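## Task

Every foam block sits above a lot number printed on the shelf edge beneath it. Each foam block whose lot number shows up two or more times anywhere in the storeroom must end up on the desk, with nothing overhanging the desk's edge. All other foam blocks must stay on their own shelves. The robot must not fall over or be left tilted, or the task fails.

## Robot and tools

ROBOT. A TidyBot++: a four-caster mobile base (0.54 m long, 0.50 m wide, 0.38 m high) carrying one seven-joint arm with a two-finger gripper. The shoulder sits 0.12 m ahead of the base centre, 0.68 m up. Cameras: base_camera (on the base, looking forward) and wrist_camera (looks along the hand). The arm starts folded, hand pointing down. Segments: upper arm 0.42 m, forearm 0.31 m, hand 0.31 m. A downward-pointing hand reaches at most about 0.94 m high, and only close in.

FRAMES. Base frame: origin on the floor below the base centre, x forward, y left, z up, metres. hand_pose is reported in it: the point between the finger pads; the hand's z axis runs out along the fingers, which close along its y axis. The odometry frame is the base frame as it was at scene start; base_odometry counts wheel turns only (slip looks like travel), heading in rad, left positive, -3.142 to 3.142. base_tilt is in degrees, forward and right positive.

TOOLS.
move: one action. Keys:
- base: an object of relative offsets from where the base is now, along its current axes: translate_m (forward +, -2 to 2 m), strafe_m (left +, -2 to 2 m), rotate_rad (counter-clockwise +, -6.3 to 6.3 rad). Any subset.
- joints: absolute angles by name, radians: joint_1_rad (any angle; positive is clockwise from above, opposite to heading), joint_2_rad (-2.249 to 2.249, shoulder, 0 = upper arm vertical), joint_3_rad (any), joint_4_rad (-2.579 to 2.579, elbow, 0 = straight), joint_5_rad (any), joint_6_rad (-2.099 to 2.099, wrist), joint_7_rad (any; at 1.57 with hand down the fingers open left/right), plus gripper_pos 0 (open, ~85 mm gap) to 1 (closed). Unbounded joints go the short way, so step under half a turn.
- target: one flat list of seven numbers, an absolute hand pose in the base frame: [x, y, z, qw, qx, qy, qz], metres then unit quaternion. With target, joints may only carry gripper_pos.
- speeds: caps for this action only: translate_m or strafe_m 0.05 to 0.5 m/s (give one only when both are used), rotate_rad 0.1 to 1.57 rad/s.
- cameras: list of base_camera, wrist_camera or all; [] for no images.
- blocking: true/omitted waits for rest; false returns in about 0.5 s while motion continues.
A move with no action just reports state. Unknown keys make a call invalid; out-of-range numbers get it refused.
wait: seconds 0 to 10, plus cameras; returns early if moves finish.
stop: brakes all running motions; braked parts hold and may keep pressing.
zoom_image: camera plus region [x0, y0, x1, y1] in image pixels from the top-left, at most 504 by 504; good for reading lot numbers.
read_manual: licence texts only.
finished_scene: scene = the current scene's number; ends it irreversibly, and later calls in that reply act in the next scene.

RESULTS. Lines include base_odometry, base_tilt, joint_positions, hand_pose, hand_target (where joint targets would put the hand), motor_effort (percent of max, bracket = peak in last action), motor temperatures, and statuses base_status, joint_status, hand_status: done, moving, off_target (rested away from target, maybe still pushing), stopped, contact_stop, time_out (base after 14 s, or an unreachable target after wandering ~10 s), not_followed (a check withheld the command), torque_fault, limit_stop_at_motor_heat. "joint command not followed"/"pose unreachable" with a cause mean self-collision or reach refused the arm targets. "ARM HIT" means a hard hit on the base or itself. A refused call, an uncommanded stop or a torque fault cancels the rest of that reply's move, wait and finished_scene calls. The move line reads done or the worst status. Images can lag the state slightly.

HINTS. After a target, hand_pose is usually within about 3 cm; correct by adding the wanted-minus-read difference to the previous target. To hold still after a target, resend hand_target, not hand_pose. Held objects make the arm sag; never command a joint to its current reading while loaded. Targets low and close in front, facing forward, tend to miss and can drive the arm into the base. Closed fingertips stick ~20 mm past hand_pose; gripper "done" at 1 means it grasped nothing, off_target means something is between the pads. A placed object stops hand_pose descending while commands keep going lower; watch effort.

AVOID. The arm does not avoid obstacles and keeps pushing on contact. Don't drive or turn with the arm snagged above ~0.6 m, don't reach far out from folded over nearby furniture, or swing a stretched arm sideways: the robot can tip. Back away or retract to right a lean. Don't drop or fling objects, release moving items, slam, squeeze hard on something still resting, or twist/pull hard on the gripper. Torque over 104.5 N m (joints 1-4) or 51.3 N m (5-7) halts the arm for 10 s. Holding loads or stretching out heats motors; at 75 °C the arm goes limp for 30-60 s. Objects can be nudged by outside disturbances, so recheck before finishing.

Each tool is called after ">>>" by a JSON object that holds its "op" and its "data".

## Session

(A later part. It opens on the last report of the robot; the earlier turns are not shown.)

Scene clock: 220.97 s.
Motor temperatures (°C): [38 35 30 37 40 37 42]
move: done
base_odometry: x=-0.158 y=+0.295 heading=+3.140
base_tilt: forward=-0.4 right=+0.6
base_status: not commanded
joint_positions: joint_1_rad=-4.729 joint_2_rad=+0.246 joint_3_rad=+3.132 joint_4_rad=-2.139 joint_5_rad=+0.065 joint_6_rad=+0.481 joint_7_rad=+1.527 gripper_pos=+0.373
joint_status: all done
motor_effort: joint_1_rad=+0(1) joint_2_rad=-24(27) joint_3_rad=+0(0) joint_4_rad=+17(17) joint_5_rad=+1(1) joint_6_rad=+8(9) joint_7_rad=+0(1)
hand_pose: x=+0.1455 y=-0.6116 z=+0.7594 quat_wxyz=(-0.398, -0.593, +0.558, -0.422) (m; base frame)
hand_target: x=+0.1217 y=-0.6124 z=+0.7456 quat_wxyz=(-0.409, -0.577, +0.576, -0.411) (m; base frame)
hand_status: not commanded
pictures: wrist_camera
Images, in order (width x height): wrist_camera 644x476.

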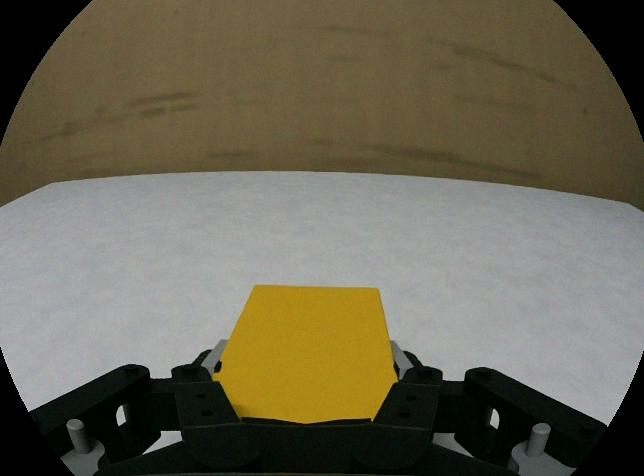

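Contact (similar signs). Release and back off.

>>> {"op": "move", "data": {"joints": {"gripper_pos":0.3}, "cameras": []}}

>>> {"op": "move", "data": {"joints": {"gripper_pos":0.0}, "cameras": []}}

>>> {"op": "move", "data": {"base": {"strafe_m":0.24}, "cameras": ["wrist_camera"]}}

>>> {"op": "move", "data": {"joints": {"joint_2_rad":-0.35,"joint_4_rad":-1.9,"joint_6_rad":-0.4}, "cameras": []}}

>>> {"op": "move", "data": {"base": {"translate_m":1.3,"strafe_m":0.05}, "joints": {"joint_1_rad":0}, "cameras": ["wrist_camera"]}}

Scene clock: 221.97 s.
Motor temperatures (°C): [38 35 30 37 40 37 42]
move: done
base_odometry: x=-0.158 y=+0.295 heading=+3.140
base_tilt: forward=-0.4 right=+0.6
base_status: not commanded
joint_positions: joint_1_rad=-4.729 joint_2_rad=+0.247 joint_3_rad=+3.132 joint_4_rad=-2.139 joint_5_rad=+0.065 joint_6_rad=+0.481 joint_7_rad=+1.527 gripper_pos=+0.300
joint_status: all done
motor_effort: joint_1_rad=+0(1) joint_2_rad=-25(25) joint_3_rad=+0(0) joint_4_rad=+16(17) joint_5_rad=+0(1) joint_6_rad=+9(9) joint_7_rad=+0(1)
hand_pose: x=+0.1455 y=-0.6117 z=+0.7588 quat_wxyz=(-0.398, -0.593, +0.559, -0.421) (m; base frame)
hand_target: x=+0.1217 y=-0.6124 z=+0.7456 quat_wxyz=(-0.409, -0.577, +0.576, -0.411) (m; base frame)
hand_status: not commanded
pictures: none
No camera images: "cameras" was empty.

Scene clock: 222.67 s.
Motor temperatures (°C): [38 35 30 37 40 37 42]
move: done
base_odometry: x=-0.158 y=+0.295 heading=+3.140
base_tilt: forward=-0.3 right=+0.6
base_status: not commanded
joint_positions: joint_1_rad=-4.729 joint_2_rad=+0.248 joint_3_rad=+3.132 joint_4_rad=-2.139 joint_5_rad=+0.065 joint_6_rad=+0.481 joint_7_rad=+1.527 gripper_pos=+0.000
joint_status: all done
motor_effort: joint_1_rad=+0(1) joint_2_rad=-25(26) joint_3_rad=+0(1) joint_4_rad=+17(17) joint_5_rad=+1(1) joint_6_rad=+8(9) joint_7_rad=+0(1)
hand_pose: x=+0.1455 y=-0.6118 z=+0.7582 quat_wxyz=(-0.398, -0.594, +0.559, -0.421) (m; base frame)
hand_target: x=+0.1217 y=-0.6124 z=+0.7456 quat_wxyz=(-0.409, -0.577, +0.576, -0.411) (m; base frame)
hand_status: not commanded
pictures: none
No camera images: "cameras" was empty.

Scene clock: 224.50 s.
Motor temperatures (°C): [38 35 30 37 40 37 42]
move: done
base_odometry: x=-0.158 y=+0.055 heading=+3.140
base_tilt: forward=-0.4 right=+0.6
base_status: done
joint_positions: joint_1_rad=-4.727 joint_2_rad=+0.258 joint_3_rad=+3.133 joint_4_rad=-2.142 joint_5_rad=+0.065 joint_6_rad=+0.482 joint_7_rad=+1.527 gripper_pos=+0.000
joint_status: not commanded
motor_effort: joint_1_rad=-1(2) joint_2_rad=-25(28) joint_3_rad=+0(1) joint_4_rad=+16(18) joint_5_rad=+0(1) joint_6_rad=+8(9) joint_7_rad=+0(1)
hand_pose: x=+0.1434 y=-0.6117 z=+0.7509 quat_wxyz=(-0.395, -0.595, +0.563, -0.417) (m; base frame)
hand_target: x=+0.1217 y=-0.6124 z=+0.7456 quat_wxyz=(-0.409, -0.577, +0.576, -0.411) (m; base frame)
hand_status: not commanded
pictures: wrist_camera
Images, in order (width x height): wrist_camera 644x476.

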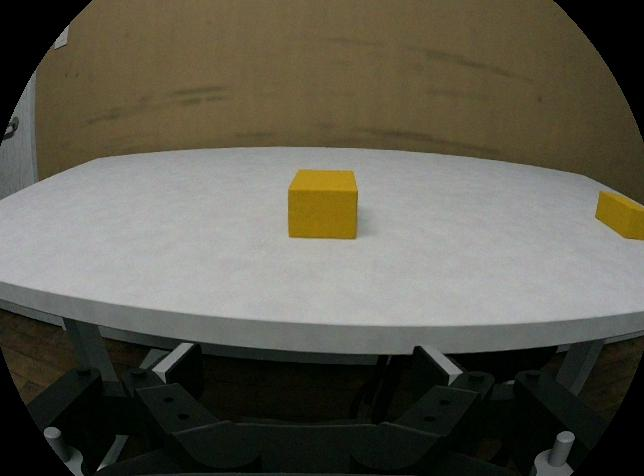

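Scene clock: 226.77 s.
Motor temperatures (°C): [38 35 30 37 40 37 42]
move: done
base_odometry: x=-0.158 y=+0.055 heading=+3.140
base_tilt: forward=-0.4 right=+0.6
base_status: not commanded
joint_positions: joint_1_rad=-4.727 joint_2_rad=-0.345 joint_3_rad=+3.133 joint_4_rad=-1.915 joint_5_rad=+0.065 joint_6_rad=-0.350 joint_7_rad=+1.527 gripper_pos=+0.000
joint_status: all done
motor_effort: joint_1_rad=+0(1) joint_2_rad=-9(27) joint_3_rad=+0(1) joint_4_rad=+22(23) joint_5_rad=+1(1) joint_6_rad=+8(10) joint_7_rad=+0(1)
hand_pose: x=+0.1248 y=-0.4646 z=+0.9719 quat_wxyz=(-0.412, -0.587, +0.571, -0.400) (m; base frame)
hand_target: x=+0.1216 y=-0.4592 z=+0.9684 quat_wxyz=(-0.396, -0.586, +0.585, -0.397) (m; base frame)
hand_status: not commanded
pictures: none
No camera images: "cameras" was empty.

Scene clock: 230.77 s.
Motor temperatures (°C): [38 35 30 37 40 37 42]
move: done
base_odometry: x=-1.458 y=+0.007 heading=+3.141
base_tilt: forward=-0.3 right=+0.6
base_status: done
joint_positions: joint_1_rad=-6.265 joint_2_rad=-0.345 joint_3_rad=+3.136 joint_4_rad=-1.913 joint_5_rad=+0.065 joint_6_rad=-0.353 joint_7_rad=+1.527 gripper_pos=+0.000
joint_status: all done
motor_effort: joint_1_rad=-1(2) joint_2_rad=-9(12) joint_3_rad=+0(2) joint_4_rad=+21(24) joint_5_rad=+1(1) joint_6_rad=+8(9) joint_7_rad=+0(1)
hand_pose: x=+0.5832 y=-0.0111 z=+0.9722 quat_wxyz=(-0.019, -0.819, +0.004, -0.573) (m; base frame)
hand_target: x=+0.5782 y=+0.0022 z=+0.9684 quat_wxyz=(+0.000, -0.828, +0.000, -0.561) (m; base frame)
hand_status: not commanded
pictures: wrist_camera
Images, in order (width x height): wrist_camera 644x476.

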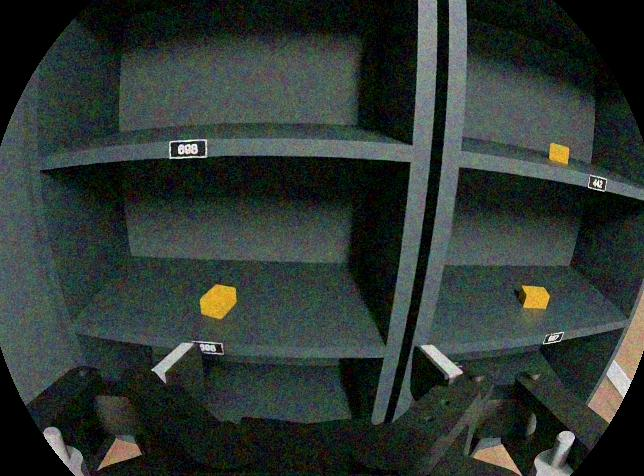

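>>> {"op": "zoom_image", "data": {"camera": "wrist_camera", "region": [160, 270, 260, 360]}}

>>> {"op": "move", "data": {"base": {"translate_m":0.25,"strafe_m":0.06}, "joints": {"joint_4_rad":-2.35,"joint_6_rad":0.0}, "cameras": ["wrist_camera"]}}

>>> {"op": "zoom_image", "data": {"camera": "wrist_camera", "region": [150, 150, 400, 400]}}

Scaled by 5.040.

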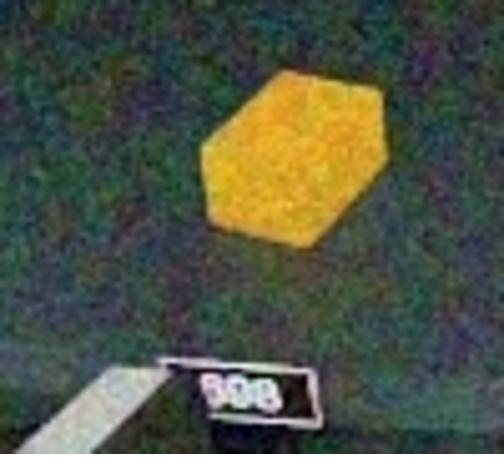

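Scene clock: 232.90 s.
Motor temperatures (°C): [38 35 30 37 40 37 42]
move: done
base_odometry: x=-1.709 y=-0.053 heading=+3.140
base_tilt: forward=-0.3 right=+0.6
base_status: done
joint_positions: joint_1_rad=-6.266 joint_2_rad=-0.346 joint_3_rad=+3.136 joint_4_rad=-2.319 joint_5_rad=+0.065 joint_6_rad=-0.058 joint_7_rad=+1.527 gripper_pos=+0.000
joint_status: all done
motor_effort: joint_1_rad=+0(1) joint_2_rad=-7(12) joint_3_rad=+1(2) joint_4_rad=+20(23) joint_5_rad=+1(1) joint_6_rad=+8(10) joint_7_rad=+0(1)
hand_pose: x=+0.5445 y=-0.0049 z=+0.8163 quat_wxyz=(-0.011, -0.850, -0.003, -0.527) (m; base frame)
hand_target: x=+0.5436 y=+0.0021 z=+0.8167 quat_wxyz=(+0.000, -0.841, +0.000, -0.540) (m; base frame)
hand_status: not commanded
pictures: wrist_camera
Images, in order (width x height): wrist_camera 644x476.

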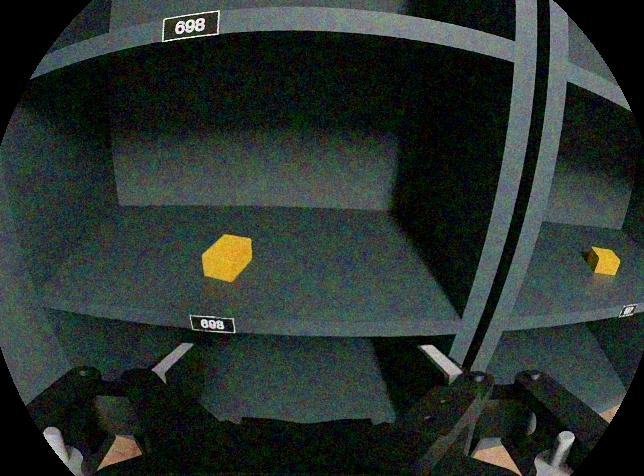

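Scaled by 2.016.

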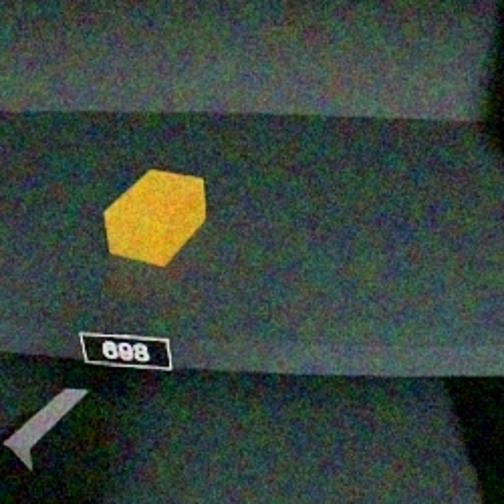

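>>> {"op": "zoom_image", "data": {"camera": "wrist_camera", "region": [185, 310, 240, 338]}}

Scaled by 9.164.

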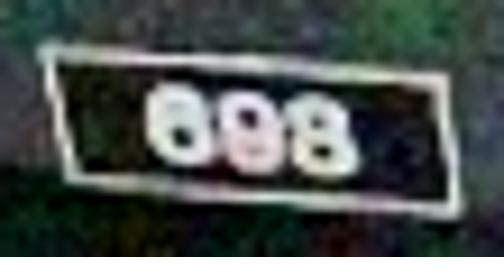

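>>> {"op": "move", "data": {"base": {"strafe_m":0.1}, "target": [0.75,0.14,0.62,-0.102,-0.797,0.141,-0.579], "cameras": ["wrist_camera"]}}

Scene clock: 238.33 s.
Motor temperatures (°C): [38 35 30 37 40 37 42]
move: done
base_odometry: x=-1.709 y=-0.153 heading=+3.140
base_tilt: forward=-0.3 right=+0.6
base_status: done
joint_positions: joint_1_rad=-7.122 joint_2_rad=+0.728 joint_3_rad=+3.506 joint_4_rad=-1.956 joint_5_rad=-1.098 joint_6_rad=+0.735 joint_7_rad=+1.867 gripper_pos=+0.000
joint_status: not commanded
motor_effort: joint_1_rad=-1(1) joint_2_rad=-32(34) joint_3_rad=+6(7) joint_4_rad=+11(22) joint_5_rad=+3(3) joint_6_rad=+8(9) joint_7_rad=+0(1)
hand_pose: x=+0.7481 y=+0.1525 z=+0.6133 quat_wxyz=(-0.072, -0.813, +0.129, -0.564) (m; base frame)
hand_target: x=+0.7500 y=+0.1400 z=+0.6200 quat_wxyz=(-0.102, -0.797, +0.141, -0.579) (m; base frame)
hand_status: done (0.014 m and 4.4 deg from the pose sent, 0.319 m and 21.3 deg at the start)
pictures: wrist_camera
Images, in order (width x height): wrist_camera 644x476.

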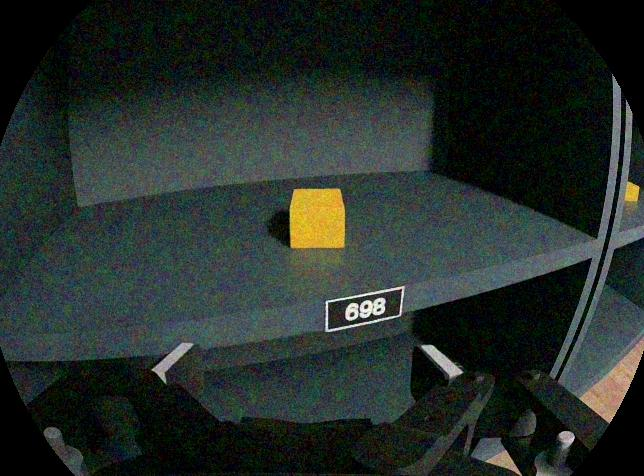

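>>> {"op": "move", "data": {"target": [0.75,0.14,0.606,-0.102,-0.797,0.141,-0.579], "base": {"translate_m":0.163,"strafe_m":-0.056}, "cameras": ["wrist_camera"]}}

Scene clock: 240.20 s.
Motor temperatures (°C): [38 35 30 37 40 37 42]
move: done
base_odometry: x=-1.872 y=-0.097 heading=+3.140
base_tilt: forward=-0.3 right=+0.6
base_status: done
joint_positions: joint_1_rad=-7.140 joint_2_rad=+0.764 joint_3_rad=+3.528 joint_4_rad=-1.954 joint_5_rad=-1.099 joint_6_rad=+0.742 joint_7_rad=+1.861 gripper_pos=+0.000
joint_status: not commanded
motor_effort: joint_1_rad=+0(3) joint_2_rad=-33(35) joint_3_rad=+7(8) joint_4_rad=+10(13) joint_5_rad=+2(3) joint_6_rad=+8(9) joint_7_rad=+0(1)
hand_pose: x=+0.7483 y=+0.1505 z=+0.6025 quat_wxyz=(-0.086, -0.812, +0.121, -0.564) (m; base frame)
hand_target: x=+0.7500 y=+0.1400 z=+0.6060 quat_wxyz=(-0.102, -0.797, +0.141, -0.579) (m; base frame)
hand_status: done (0.011 m and 3.7 deg from the pose sent, 0.015 m and 4.4 deg at the start)
pictures: wrist_camera
Images, in order (width x height): wrist_camera 644x476.

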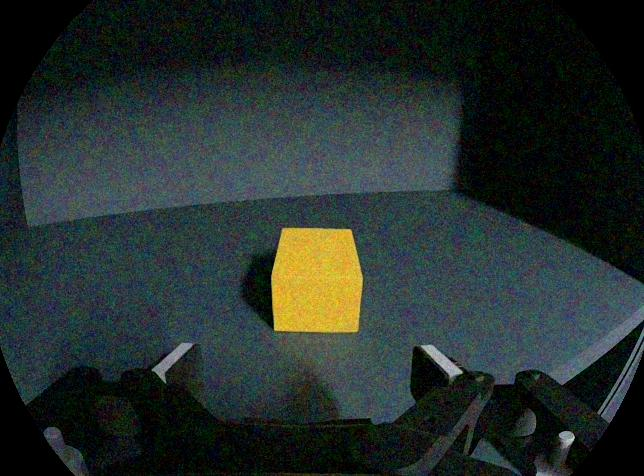

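>>> {"op": "move", "data": {"base": {"translate_m":0.13,"strafe_m":-0.045}, "cameras": ["wrist_camera"]}}

>>> {"op": "move", "data": {"joints": {"gripper_pos":0.45}, "cameras": ["wrist_camera"]}}

Scene clock: 241.80 s.
Motor temperatures (°C): [38 35 30 37 40 37 42]
move: done
base_odometry: x=-2.002 y=-0.052 heading=+3.141
base_tilt: forward=-0.3 right=+0.6
base_status: done
joint_positions: joint_1_rad=-7.142 joint_2_rad=+0.764 joint_3_rad=+3.530 joint_4_rad=-1.953 joint_5_rad=-1.099 joint_6_rad=+0.742 joint_7_rad=+1.861 gripper_pos=+0.000
joint_status: not commanded
motor_effort: joint_1_rad=-1(3) joint_2_rad=-33(34) joint_3_rad=+7(8) joint_4_rad=+10(11) joint_5_rad=+2(3) joint_6_rad=+8(9) joint_7_rad=+0(1)
hand_pose: x=+0.7487 y=+0.1512 z=+0.6034 quat_wxyz=(-0.086, -0.811, +0.121, -0.565) (m; base frame)
hand_target: x=+0.7500 y=+0.1400 z=+0.6060 quat_wxyz=(-0.102, -0.797, +0.141, -0.579) (m; base frame)
hand_status: not commanded
pictures: wrist_camera
Images, in order (width x height): wrist_camera 644x476.

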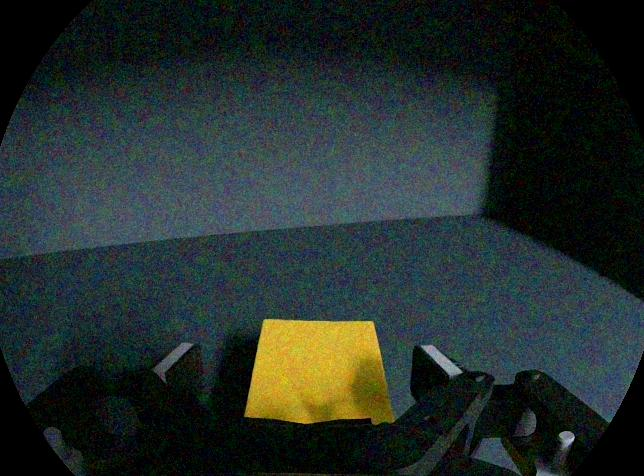

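Scene clock: 242.60 s.
Motor temperatures (°C): [38 35 30 37 40 37 42]
move: done
base_odometry: x=-2.002 y=-0.052 heading=+3.141
base_tilt: forward=-0.3 right=+0.6
base_status: not commanded
joint_positions: joint_1_rad=-7.142 joint_2_rad=+0.764 joint_3_rad=+3.530 joint_4_rad=-1.953 joint_5_rad=-1.099 joint_6_rad=+0.742 joint_7_rad=+1.861 gripper_pos=+0.450
joint_status: all done
motor_effort: joint_1_rad=-1(1) joint_2_rad=-33(34) joint_3_rad=+7(7) joint_4_rad=+10(11) joint_5_rad=+2(2) joint_6_rad=+9(9) joint_7_rad=+0(1)
hand_pose: x=+0.7487 y=+0.1512 z=+0.6034 quat_wxyz=(-0.086, -0.811, +0.121, -0.565) (m; base frame)
hand_target: x=+0.7500 y=+0.1400 z=+0.6060 quat_wxyz=(-0.102, -0.797, +0.141, -0.579) (m; base frame)
hand_status: not commanded
pictures: wrist_camera
Images, in order (width x height): wrist_camera 644x476.

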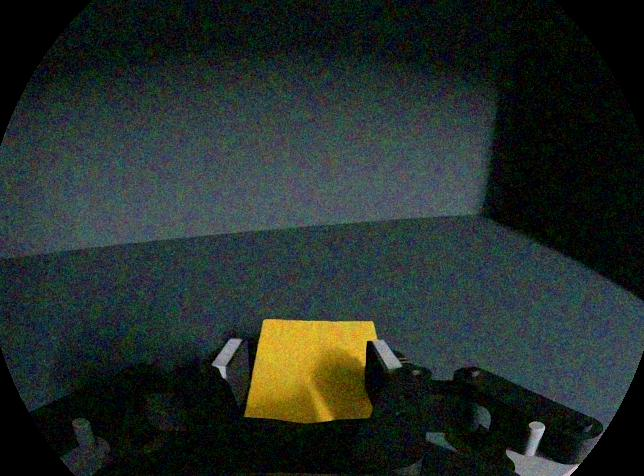

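>>> {"op": "move", "data": {"joints": {"gripper_pos":0}, "cameras": []}}

>>> {"op": "move", "data": {"target": [0.75,0.14,0.578,-0.102,-0.797,0.141,-0.579], "cameras": ["wrist_camera"]}}

Scene clock: 243.57 s.
Motor temperatures (°C): [38 35 30 37 40 37 42]
move: done
base_odometry: x=-2.002 y=-0.052 heading=+3.141
base_tilt: forward=-0.3 right=+0.6
base_status: not commanded
joint_positions: joint_1_rad=-7.142 joint_2_rad=+0.764 joint_3_rad=+3.530 joint_4_rad=-1.953 joint_5_rad=-1.099 joint_6_rad=+0.742 joint_7_rad=+1.861 gripper_pos=+0.000
joint_status: all done
motor_effort: joint_1_rad=+0(1) joint_2_rad=-33(34) joint_3_rad=+7(7) joint_4_rad=+10(11) joint_5_rad=+2(2) joint_6_rad=+7(9) joint_7_rad=+0(1)
hand_pose: x=+0.7487 y=+0.1512 z=+0.6034 quat_wxyz=(-0.086, -0.811, +0.121, -0.565) (m; base frame)
hand_target: x=+0.7500 y=+0.1400 z=+0.6060 quat_wxyz=(-0.102, -0.797, +0.141, -0.579) (m; base frame)
hand_status: not commanded
pictures: none
No camera images: "cameras" was empty.

Scene clock: 244.43 s.
Motor temperatures (°C): [38 35 30 37 40 37 42]
move: done
base_odometry: x=-2.002 y=-0.052 heading=+3.141
base_tilt: forward=-0.3 right=+0.6
base_status: not commanded
joint_positions: joint_1_rad=-7.142 joint_2_rad=+0.838 joint_3_rad=+3.535 joint_4_rad=-1.953 joint_5_rad=-1.099 joint_6_rad=+0.752 joint_7_rad=+1.805 gripper_pos=+0.000
joint_status: not commanded
motor_effort: joint_1_rad=-1(1) joint_2_rad=-34(36) joint_3_rad=+7(8) joint_4_rad=+10(11) joint_5_rad=+2(2) joint_6_rad=+8(9) joint_7_rad=+0(0)
hand_pose: x=+0.7455 y=+0.1425 z=+0.5684 quat_wxyz=(-0.100, -0.815, +0.127, -0.556) (m; base frame)
hand_target: x=+0.7500 y=+0.1400 z=+0.5780 quat_wxyz=(-0.102, -0.797, +0.141, -0.579) (m; base frame)
hand_status: done (0.011 m and 3.7 deg from the pose sent, 0.028 m and 3.7 deg at the start)
pictures: wrist_camera
Images, in order (width x height): wrist_camera 644x476.

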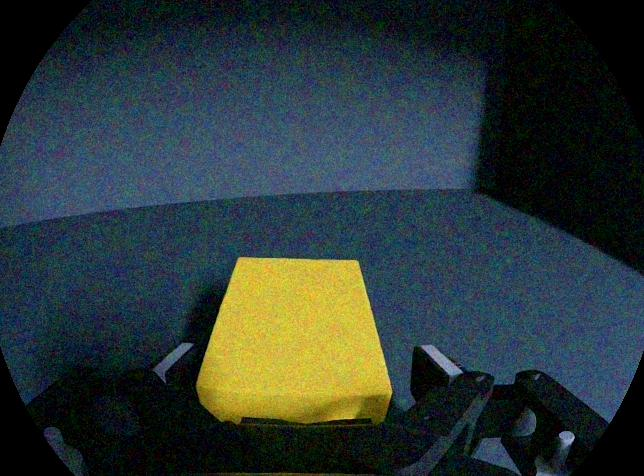

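>>> {"op": "move", "data": {"base": {"translate_m":0.028,"strafe_m":-0.002}, "cameras": []}}

>>> {"op": "move", "data": {"joints": {"gripper_pos":0.45}, "cameras": ["wrist_camera"]}}

Scene clock: 245.43 s.
Motor temperatures (°C): [38 35 30 37 40 37 42]
move: done
base_odometry: x=-2.030 y=-0.050 heading=+3.140
base_tilt: forward=-0.3 right=+0.6
base_status: done
joint_positions: joint_1_rad=-7.147 joint_2_rad=+0.839 joint_3_rad=+3.538 joint_4_rad=-1.952 joint_5_rad=-1.099 joint_6_rad=+0.752 joint_7_rad=+1.805 gripper_pos=+0.000
joint_status: not commanded
motor_effort: joint_1_rad=+0(3) joint_2_rad=-34(36) joint_3_rad=+8(9) joint_4_rad=+10(10) joint_5_rad=+2(2) joint_6_rad=+8(9) joint_7_rad=+0(1)
hand_pose: x=+0.7458 y=+0.1442 z=+0.5699 quat_wxyz=(-0.099, -0.814, +0.126, -0.558) (m; base frame)
hand_target: x=+0.7500 y=+0.1400 z=+0.5780 quat_wxyz=(-0.102, -0.797, +0.141, -0.579) (m; base frame)
hand_status: not commanded
pictures: none
No camera images: "cameras" was empty.

Scene clock: 246.23 s.
Motor temperatures (°C): [38 36 30 37 40 37 42]
move: off_target
base_odometry: x=-2.030 y=-0.050 heading=+3.140
base_tilt: forward=-0.3 right=+0.6
base_status: not commanded
joint_positions: joint_1_rad=-7.147 joint_2_rad=+0.838 joint_3_rad=+3.538 joint_4_rad=-1.951 joint_5_rad=-1.099 joint_6_rad=+0.760 joint_7_rad=+1.805 gripper_pos=+0.376
joint_status: gripper_pos off_target (ended at +0.376, target +0.450)
motor_effort: joint_1_rad=+0(1) joint_2_rad=-32(35) joint_3_rad=+7(7) joint_4_rad=+8(9) joint_5_rad=+2(2) joint_6_rad=+7(8) joint_7_rad=+0(0)
hand_pose: x=+0.7465 y=+0.1434 z=+0.5722 quat_wxyz=(-0.100, -0.812, +0.126, -0.561) (m; base frame)
hand_target: x=+0.7500 y=+0.1400 z=+0.5780 quat_wxyz=(-0.102, -0.797, +0.141, -0.579) (m; base frame)
hand_status: not commanded
pictures: wrist_camera
Images, in order (width x height): wrist_camera 644x476.

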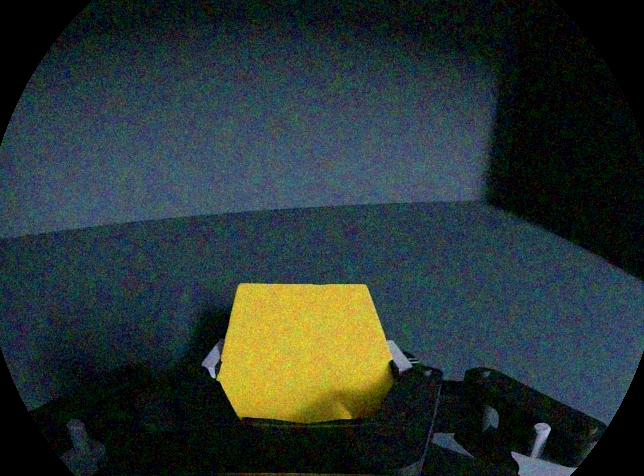

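>>> {"op": "move", "data": {"joints": {"gripper_pos":0.65}, "target": [0.74,0.14,0.65,-0.102,-0.797,0.141,-0.579], "cameras": []}}

>>> {"op": "move", "data": {"base": {"translate_m":-0.8}, "cameras": ["wrist_camera"]}}

>>> {"op": "move", "data": {"joints": {"joint_1_rad":0.2,"joint_2_rad":-0.35,"joint_3_rad":3.14,"joint_4_rad":-1.7,"joint_5_rad":0,"joint_6_rad":-0.45,"joint_7_rad":1.57}, "cameras": ["wrist_camera"]}}

>>> {"op": "move", "data": {"base": {"translate_m":-0.78,"strafe_m":-0.05}, "joints": {"joint_1_rad":1.57}, "cameras": ["wrist_camera"]}}

Scene clock: 247.77 s.
Motor temperatures (°C): [38 36 30 37 40 37 42]
move: off_target
base_odometry: x=-2.030 y=-0.050 heading=+3.140
base_tilt: forward=-0.3 right=+0.6
base_status: not commanded
joint_positions: joint_1_rad=-7.144 joint_2_rad=+0.661 joint_3_rad=+3.495 joint_4_rad=-1.951 joint_5_rad=-1.149 joint_6_rad=+0.763 joint_7_rad=+1.969 gripper_pos=+0.376
joint_status: gripper_pos off_target (ended at +0.376, target +0.650)
motor_effort: joint_1_rad=+0(1) joint_2_rad=-32(37) joint_3_rad=+6(8) joint_4_rad=+12(13) joint_5_rad=+3(3) joint_6_rad=+8(9) joint_7_rad=+0(0)
hand_pose: x=+0.7443 y=+0.1626 z=+0.6521 quat_wxyz=(-0.074, -0.803, +0.120, -0.579) (m; base frame)
hand_target: x=+0.7400 y=+0.1400 z=+0.6500 quat_wxyz=(-0.102, -0.797, +0.141, -0.579) (m; base frame)
hand_status: done (0.023 m and 4.1 deg from the pose sent, 0.078 m and 3.2 deg at the start)
pictures: none
No camera images: "cameras" was empty.

Scene clock: 250.80 s.
Motor temperatures (°C): [38 36 30 37 40 37 42]
move: done
base_odometry: x=-1.230 y=-0.051 heading=+3.141
base_tilt: forward=-0.3 right=+0.6
base_status: done
joint_positions: joint_1_rad=-7.137 joint_2_rad=+0.661 joint_3_rad=+3.491 joint_4_rad=-1.951 joint_5_rad=-1.151 joint_6_rad=+0.765 joint_7_rad=+1.970 gripper_pos=+0.376
joint_status: not commanded
motor_effort: joint_1_rad=+0(3) joint_2_rad=-32(35) joint_3_rad=+6(7) joint_4_rad=+12(14) joint_5_rad=+3(4) joint_6_rad=+8(9) joint_7_rad=+0(1)
hand_pose: x=+0.7449 y=+0.1592 z=+0.6518 quat_wxyz=(-0.075, -0.803, +0.123, -0.579) (m; base frame)
hand_target: x=+0.7400 y=+0.1400 z=+0.6500 quat_wxyz=(-0.102, -0.797, +0.141, -0.579) (m; base frame)
hand_status: not commanded
pictures: wrist_camera
Images, in order (width x height): wrist_camera 644x476.

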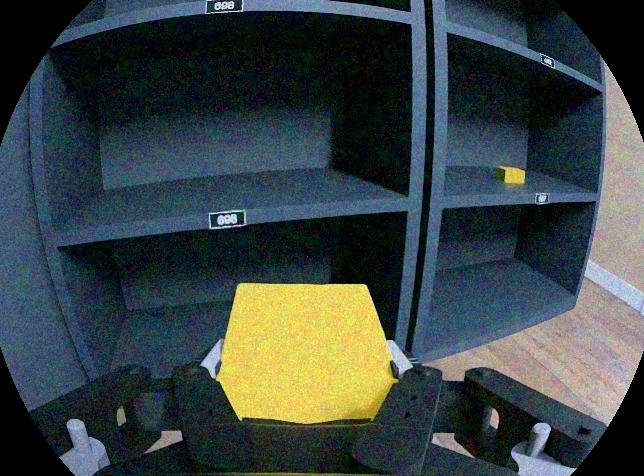

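Scene clock: 253.50 s.
Motor temperatures (°C): [38 36 30 37 40 37 42]
move: done
base_odometry: x=-1.230 y=-0.051 heading=+3.141
base_tilt: forward=-0.4 right=+0.6
base_status: not commanded
joint_positions: joint_1_rad=-6.102 joint_2_rad=-0.344 joint_3_rad=+3.157 joint_4_rad=-1.715 joint_5_rad=-0.071 joint_6_rad=-0.401 joint_7_rad=+1.614 gripper_pos=+0.376
joint_status: all done
motor_effort: joint_1_rad=+0(3) joint_2_rad=-9(34) joint_3_rad=+1(7) joint_4_rad=+23(23) joint_5_rad=+0(4) joint_6_rad=+8(10) joint_7_rad=+0(1)
hand_pose: x=+0.5829 y=-0.0834 z=+1.0782 quat_wxyz=(-0.042, -0.771, +0.077, -0.631) (m; base frame)
hand_target: x=+0.5758 y=-0.0903 z=+1.0752 quat_wxyz=(-0.062, -0.779, +0.078, -0.619) (m; base frame)
hand_status: not commanded
pictures: wrist_camera
Images, in order (width x height): wrist_camera 644x476.

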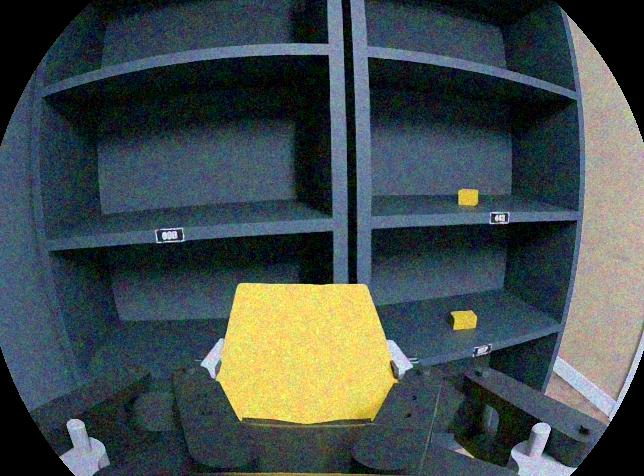

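Scene clock: 256.43 s.
Motor temperatures (°C): [38 36 30 37 40 37 42]
move: done
base_odometry: x=-0.450 y=-0.002 heading=+3.140
base_tilt: forward=-0.4 right=+0.6
base_status: done
joint_positions: joint_1_rad=-4.729 joint_2_rad=-0.344 joint_3_rad=+3.150 joint_4_rad=-1.715 joint_5_rad=-0.067 joint_6_rad=-0.403 joint_7_rad=+1.613 gripper_pos=+0.376
joint_status: all done
motor_effort: joint_1_rad=-1(2) joint_2_rad=-9(13) joint_3_rad=+0(2) joint_4_rad=+23(23) joint_5_rad=+1(1) joint_6_rad=+9(9) joint_7_rad=-1(1)
hand_pose: x=+0.1315 y=-0.4711 z=+1.0776 quat_wxyz=(-0.432, -0.550, +0.546, -0.461) (m; base frame)
hand_target: x=+0.1216 y=-0.4656 z=+1.0752 quat_wxyz=(-0.439, -0.554, +0.553, -0.440) (m; base frame)
hand_status: not commanded
pictures: wrist_camera
Images, in order (width x height): wrist_camera 644x476.

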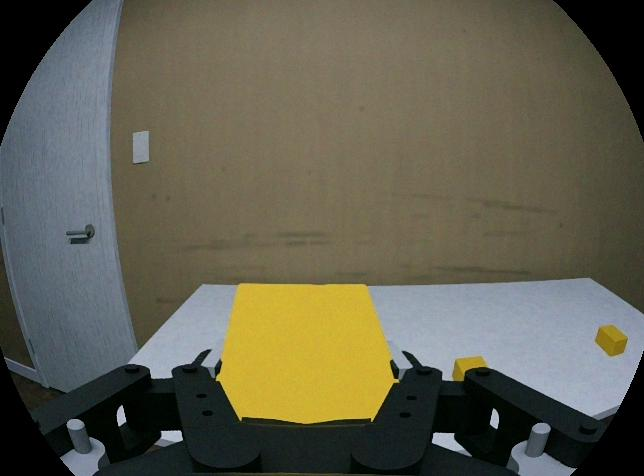

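>>> {"op": "move", "data": {"joints": {"joint_2_rad":0.044,"joint_4_rad":-1.945,"joint_6_rad":0.1}, "cameras": []}}

>>> {"op": "move", "data": {"base": {"strafe_m":-0.295}, "cameras": ["wrist_camera"]}}

>>> {"op": "move", "data": {"joints": {"joint_2_rad":0.21,"joint_4_rad":-2.16,"joint_6_rad":0.46}, "cameras": []}}

>>> {"op": "move", "data": {"joints": {"joint_2_rad":0.235}, "cameras": []}}

>>> {"op": "move", "data": {"joints": {"joint_2_rad":0.255}, "cameras": ["wrist_camera"]}}

Scene clock: 258.57 s.
Motor temperatures (°C): [38 36 30 37 40 37 42]
move: done
base_odometry: x=-0.450 y=-0.002 heading=+3.141
base_tilt: forward=-0.4 right=+0.6
base_status: not commanded
joint_positions: joint_1_rad=-4.729 joint_2_rad=+0.035 joint_3_rad=+3.150 joint_4_rad=-1.921 joint_5_rad=-0.067 joint_6_rad=+0.041 joint_7_rad=+1.613 gripper_pos=+0.376
joint_status: all done
motor_effort: joint_1_rad=-1(1) joint_2_rad=-22(25) joint_3_rad=+0(1) joint_4_rad=+21(24) joint_5_rad=+1(1) joint_6_rad=+8(10) joint_7_rad=+0(1)
hand_pose: x=+0.1244 y=-0.5991 z=+0.8792 quat_wxyz=(-0.401, -0.573, +0.584, -0.413) (m; base frame)
hand_target: x=+0.1218 y=-0.6014 z=+0.8771 quat_wxyz=(-0.414, -0.573, +0.572, -0.415) (m; base frame)
hand_status: not commanded
pictures: none
No camera images: "cameras" was empty.

Scene clock: 260.50 s.
Motor temperatures (°C): [38 36 30 37 40 37 42]
move: done
base_odometry: x=-0.450 y=+0.294 heading=+3.140
base_tilt: forward=-0.3 right=+0.6
base_status: done
joint_positions: joint_1_rad=-4.728 joint_2_rad=+0.039 joint_3_rad=+3.150 joint_4_rad=-1.922 joint_5_rad=-0.067 joint_6_rad=+0.047 joint_7_rad=+1.613 gripper_pos=+0.376
joint_status: not commanded
motor_effort: joint_1_rad=+0(1) joint_2_rad=-21(26) joint_3_rad=+0(1) joint_4_rad=+21(23) joint_5_rad=+1(1) joint_6_rad=+9(9) joint_7_rad=+0(1)
hand_pose: x=+0.1242 y=-0.6004 z=+0.8781 quat_wxyz=(-0.402, -0.572, +0.584, -0.413) (m; base frame)
hand_target: x=+0.1218 y=-0.6014 z=+0.8771 quat_wxyz=(-0.414, -0.573, +0.572, -0.415) (m; base frame)
hand_status: not commanded
pictures: wrist_camera
Images, in order (width x height): wrist_camera 644x476.

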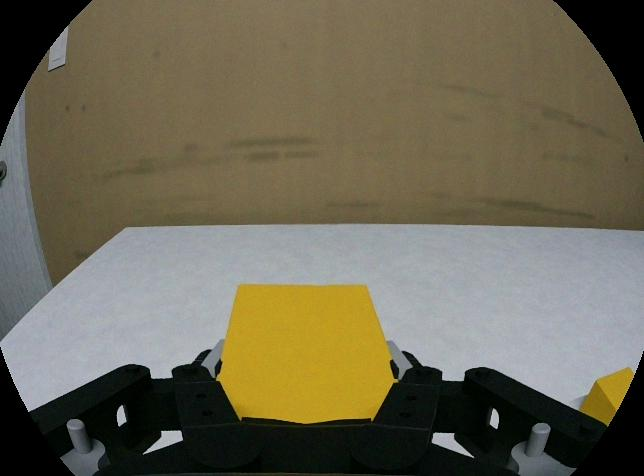

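Scene clock: 262.07 s.
Motor temperatures (°C): [38 36 30 37 40 37 42]
move: done
base_odometry: x=-0.450 y=+0.294 heading=+3.140
base_tilt: forward=-0.3 right=+0.6
base_status: not commanded
joint_positions: joint_1_rad=-4.728 joint_2_rad=+0.199 joint_3_rad=+3.150 joint_4_rad=-2.138 joint_5_rad=-0.067 joint_6_rad=+0.401 joint_7_rad=+1.613 gripper_pos=+0.376
joint_status: all done
motor_effort: joint_1_rad=+0(1) joint_2_rad=-23(27) joint_3_rad=+0(0) joint_4_rad=+17(22) joint_5_rad=+1(1) joint_6_rad=+9(10) joint_7_rad=+0(1)
hand_pose: x=+0.1172 y=-0.6003 z=+0.7650 quat_wxyz=(-0.403, -0.574, +0.591, -0.398) (m; base frame)
hand_target: x=+0.1217 y=-0.6004 z=+0.7644 quat_wxyz=(-0.408, -0.578, +0.577, -0.409) (m; base frame)
hand_status: not commanded
pictures: none
No camera images: "cameras" was empty.

Scene clock: 262.73 s.
Motor temperatures (°C): [38 36 30 37 40 37 42]
move: done
base_odometry: x=-0.450 y=+0.294 heading=+3.140
base_tilt: forward=-0.4 right=+0.6
base_status: not commanded
joint_positions: joint_1_rad=-4.728 joint_2_rad=+0.212 joint_3_rad=+3.150 joint_4_rad=-2.138 joint_5_rad=-0.067 joint_6_rad=+0.407 joint_7_rad=+1.613 gripper_pos=+0.376
joint_status: all done
motor_effort: joint_1_rad=-1(1) joint_2_rad=-23(26) joint_3_rad=+0(0) joint_4_rad=+17(18) joint_5_rad=+1(1) joint_6_rad=+8(9) joint_7_rad=+0(0)
hand_pose: x=+0.1171 y=-0.6019 z=+0.7587 quat_wxyz=(-0.401, -0.576, +0.592, -0.396) (m; base frame)
hand_target: x=+0.1217 y=-0.6023 z=+0.7494 quat_wxyz=(-0.400, -0.583, +0.582, -0.402) (m; base frame)
hand_status: not commanded
pictures: none
No camera images: "cameras" was empty.

Scene clock: 263.30 s.
Motor temperatures (°C): [38 36 30 37 40 37 42]
move: off_target
base_odometry: x=-0.450 y=+0.294 heading=+3.140
base_tilt: forward=-0.3 right=+0.6
base_status: not commanded
joint_positions: joint_1_rad=-4.728 joint_2_rad=+0.216 joint_3_rad=+3.150 joint_4_rad=-2.138 joint_5_rad=-0.067 joint_6_rad=+0.414 joint_7_rad=+1.613 gripper_pos=+0.376
joint_status: joint_2_rad off_target (ended at +0.216, target +0.255)
motor_effort: joint_1_rad=+0(1) joint_2_rad=-22(24) joint_3_rad=+0(0) joint_4_rad=+16(17) joint_5_rad=+1(1) joint_6_rad=+7(8) joint_7_rad=+0(1)
hand_pose: x=+0.1170 y=-0.6031 z=+0.7583 quat_wxyz=(-0.402, -0.575, +0.592, -0.397) (m; base frame)
hand_target: x=+0.1217 y=-0.6036 z=+0.7373 quat_wxyz=(-0.395, -0.587, +0.586, -0.396) (m; base frame)
hand_status: not commanded
pictures: wrist_camera
Images, in order (width x height): wrist_camera 644x476.

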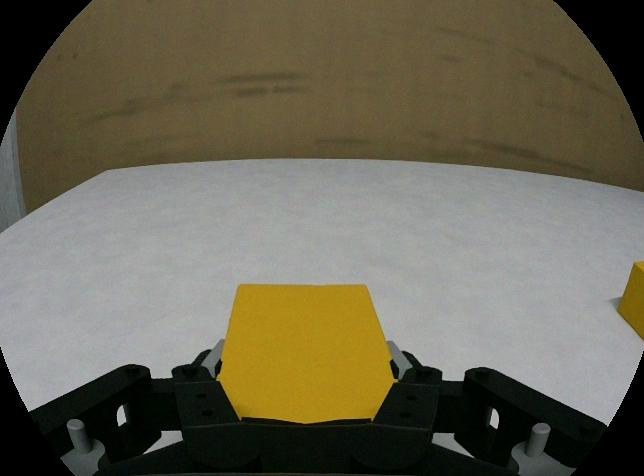

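Contact. Release.

>>> {"op": "move", "data": {"joints": {"gripper_pos":0.3,"joint_2_rad":0.235}, "cameras": []}}

>>> {"op": "move", "data": {"joints": {"gripper_pos":0.0}, "cameras": []}}

>>> {"op": "move", "data": {"base": {"strafe_m":0.24}, "cameras": ["wrist_camera"]}}

>>> {"op": "move", "data": {"joints": {"joint_2_rad":-0.35,"joint_4_rad":-1.9,"joint_6_rad":-0.8}, "cameras": ["wrist_camera"]}}

Scene clock: 264.27 s.
Motor temperatures (°C): [38 36 30 37 40 37 42]
move: done
base_odometry: x=-0.450 y=+0.294 heading=+3.140
base_tilt: forward=-0.3 right=+0.6
base_status: not commanded
joint_positions: joint_1_rad=-4.728 joint_2_rad=+0.217 joint_3_rad=+3.150 joint_4_rad=-2.138 joint_5_rad=-0.066 joint_6_rad=+0.414 joint_7_rad=+1.613 gripper_pos=+0.300
joint_status: all done
motor_effort: joint_1_rad=+0(1) joint_2_rad=-24(25) joint_3_rad=+1(1) joint_4_rad=+16(17) joint_5_rad=+1(1) joint_6_rad=+8(8) joint_7_rad=+0(1)
hand_pose: x=+0.1171 y=-0.6031 z=+0.7578 quat_wxyz=(-0.402, -0.575, +0.592, -0.396) (m; base frame)
hand_target: x=+0.1217 y=-0.6023 z=+0.7494 quat_wxyz=(-0.400, -0.583, +0.582, -0.402) (m; base frame)
hand_status: not commanded
pictures: none
No camera images: "cameras" was empty.

Scene clock: 264.97 s.
Motor temperatures (°C): [38 36 30 37 40 37 42]
move: done
base_odometry: x=-0.450 y=+0.294 heading=+3.140
base_tilt: forward=-0.4 right=+0.6
base_status: not commanded
joint_positions: joint_1_rad=-4.728 joint_2_rad=+0.217 joint_3_rad=+3.150 joint_4_rad=-2.138 joint_5_rad=-0.066 joint_6_rad=+0.414 joint_7_rad=+1.613 gripper_pos=+0.000
joint_status: all done
motor_effort: joint_1_rad=+0(1) joint_2_rad=-24(25) joint_3_rad=+0(1) joint_4_rad=+17(18) joint_5_rad=+1(1) joint_6_rad=+8(9) joint_7_rad=+0(0)
hand_pose: x=+0.1171 y=-0.6031 z=+0.7578 quat_wxyz=(-0.402, -0.575, +0.592, -0.396) (m; base frame)
hand_target: x=+0.1217 y=-0.6023 z=+0.7494 quat_wxyz=(-0.400, -0.583, +0.582, -0.402) (m; base frame)
hand_status: not commanded
pictures: none
No camera images: "cameras" was empty.

Scene clock: 266.77 s.
Motor temperatures (°C): [38 36 30 37 40 37 42]
move: done
base_odometry: x=-0.450 y=+0.053 heading=+3.140
base_tilt: forward=-0.3 right=+0.6
base_status: done
joint_positions: joint_1_rad=-4.726 joint_2_rad=+0.219 joint_3_rad=+3.148 joint_4_rad=-2.141 joint_5_rad=-0.066 joint_6_rad=+0.414 joint_7_rad=+1.613 gripper_pos=+0.000
joint_status: not commanded
motor_effort: joint_1_rad=+0(2) joint_2_rad=-25(27) joint_3_rad=+0(2) joint_4_rad=+17(18) joint_5_rad=+1(1) joint_6_rad=+8(9) joint_7_rad=+0(1)
hand_pose: x=+0.1166 y=-0.6026 z=+0.7553 quat_wxyz=(-0.401, -0.576, +0.593, -0.395) (m; base frame)
hand_target: x=+0.1217 y=-0.6023 z=+0.7494 quat_wxyz=(-0.400, -0.583, +0.582, -0.402) (m; base frame)
hand_status: not commanded
pictures: wrist_camera
Images, in order (width x height): wrist_camera 644x476.

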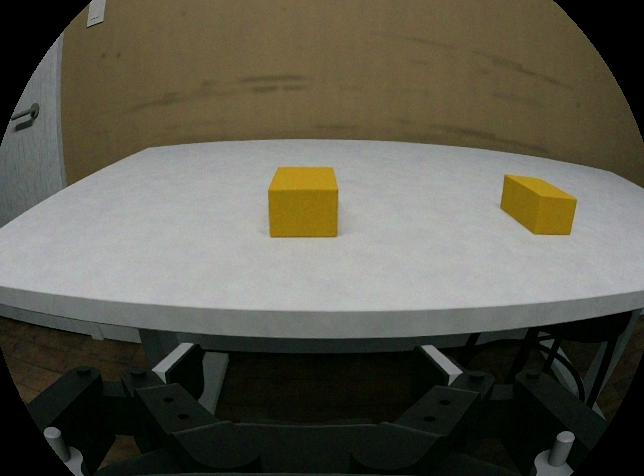

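Scene clock: 269.10 s.
Motor temperatures (°C): [38 36 30 37 40 37 42]
move: done
base_odometry: x=-0.450 y=+0.053 heading=+3.140
base_tilt: forward=-0.4 right=+0.6
base_status: not commanded
joint_positions: joint_1_rad=-4.726 joint_2_rad=-0.346 joint_3_rad=+3.148 joint_4_rad=-1.914 joint_5_rad=-0.066 joint_6_rad=-0.748 joint_7_rad=+1.613 gripper_pos=+0.000
joint_status: all done
motor_effort: joint_1_rad=+0(1) joint_2_rad=-8(26) joint_3_rad=+0(1) joint_4_rad=+21(22) joint_5_rad=+0(1) joint_6_rad=+7(9) joint_7_rad=+0(1)
hand_pose: x=+0.1368 y=-0.4003 z=+0.8676 quat_wxyz=(-0.266, -0.654, +0.641, -0.301) (m; base frame)
hand_target: x=+0.1213 y=-0.3915 z=+0.8649 quat_wxyz=(-0.272, -0.653, +0.652, -0.273) (m; base frame)
hand_status: not commanded
pictures: wrist_camera
Images, in order (width x height): wrist_camera 644x476.

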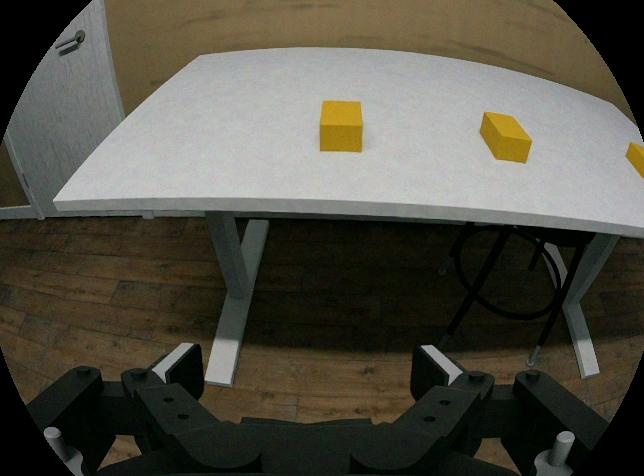

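>>> {"op": "finished_scene", "data": {"scene": 2}}

The scene is finished: the task was done.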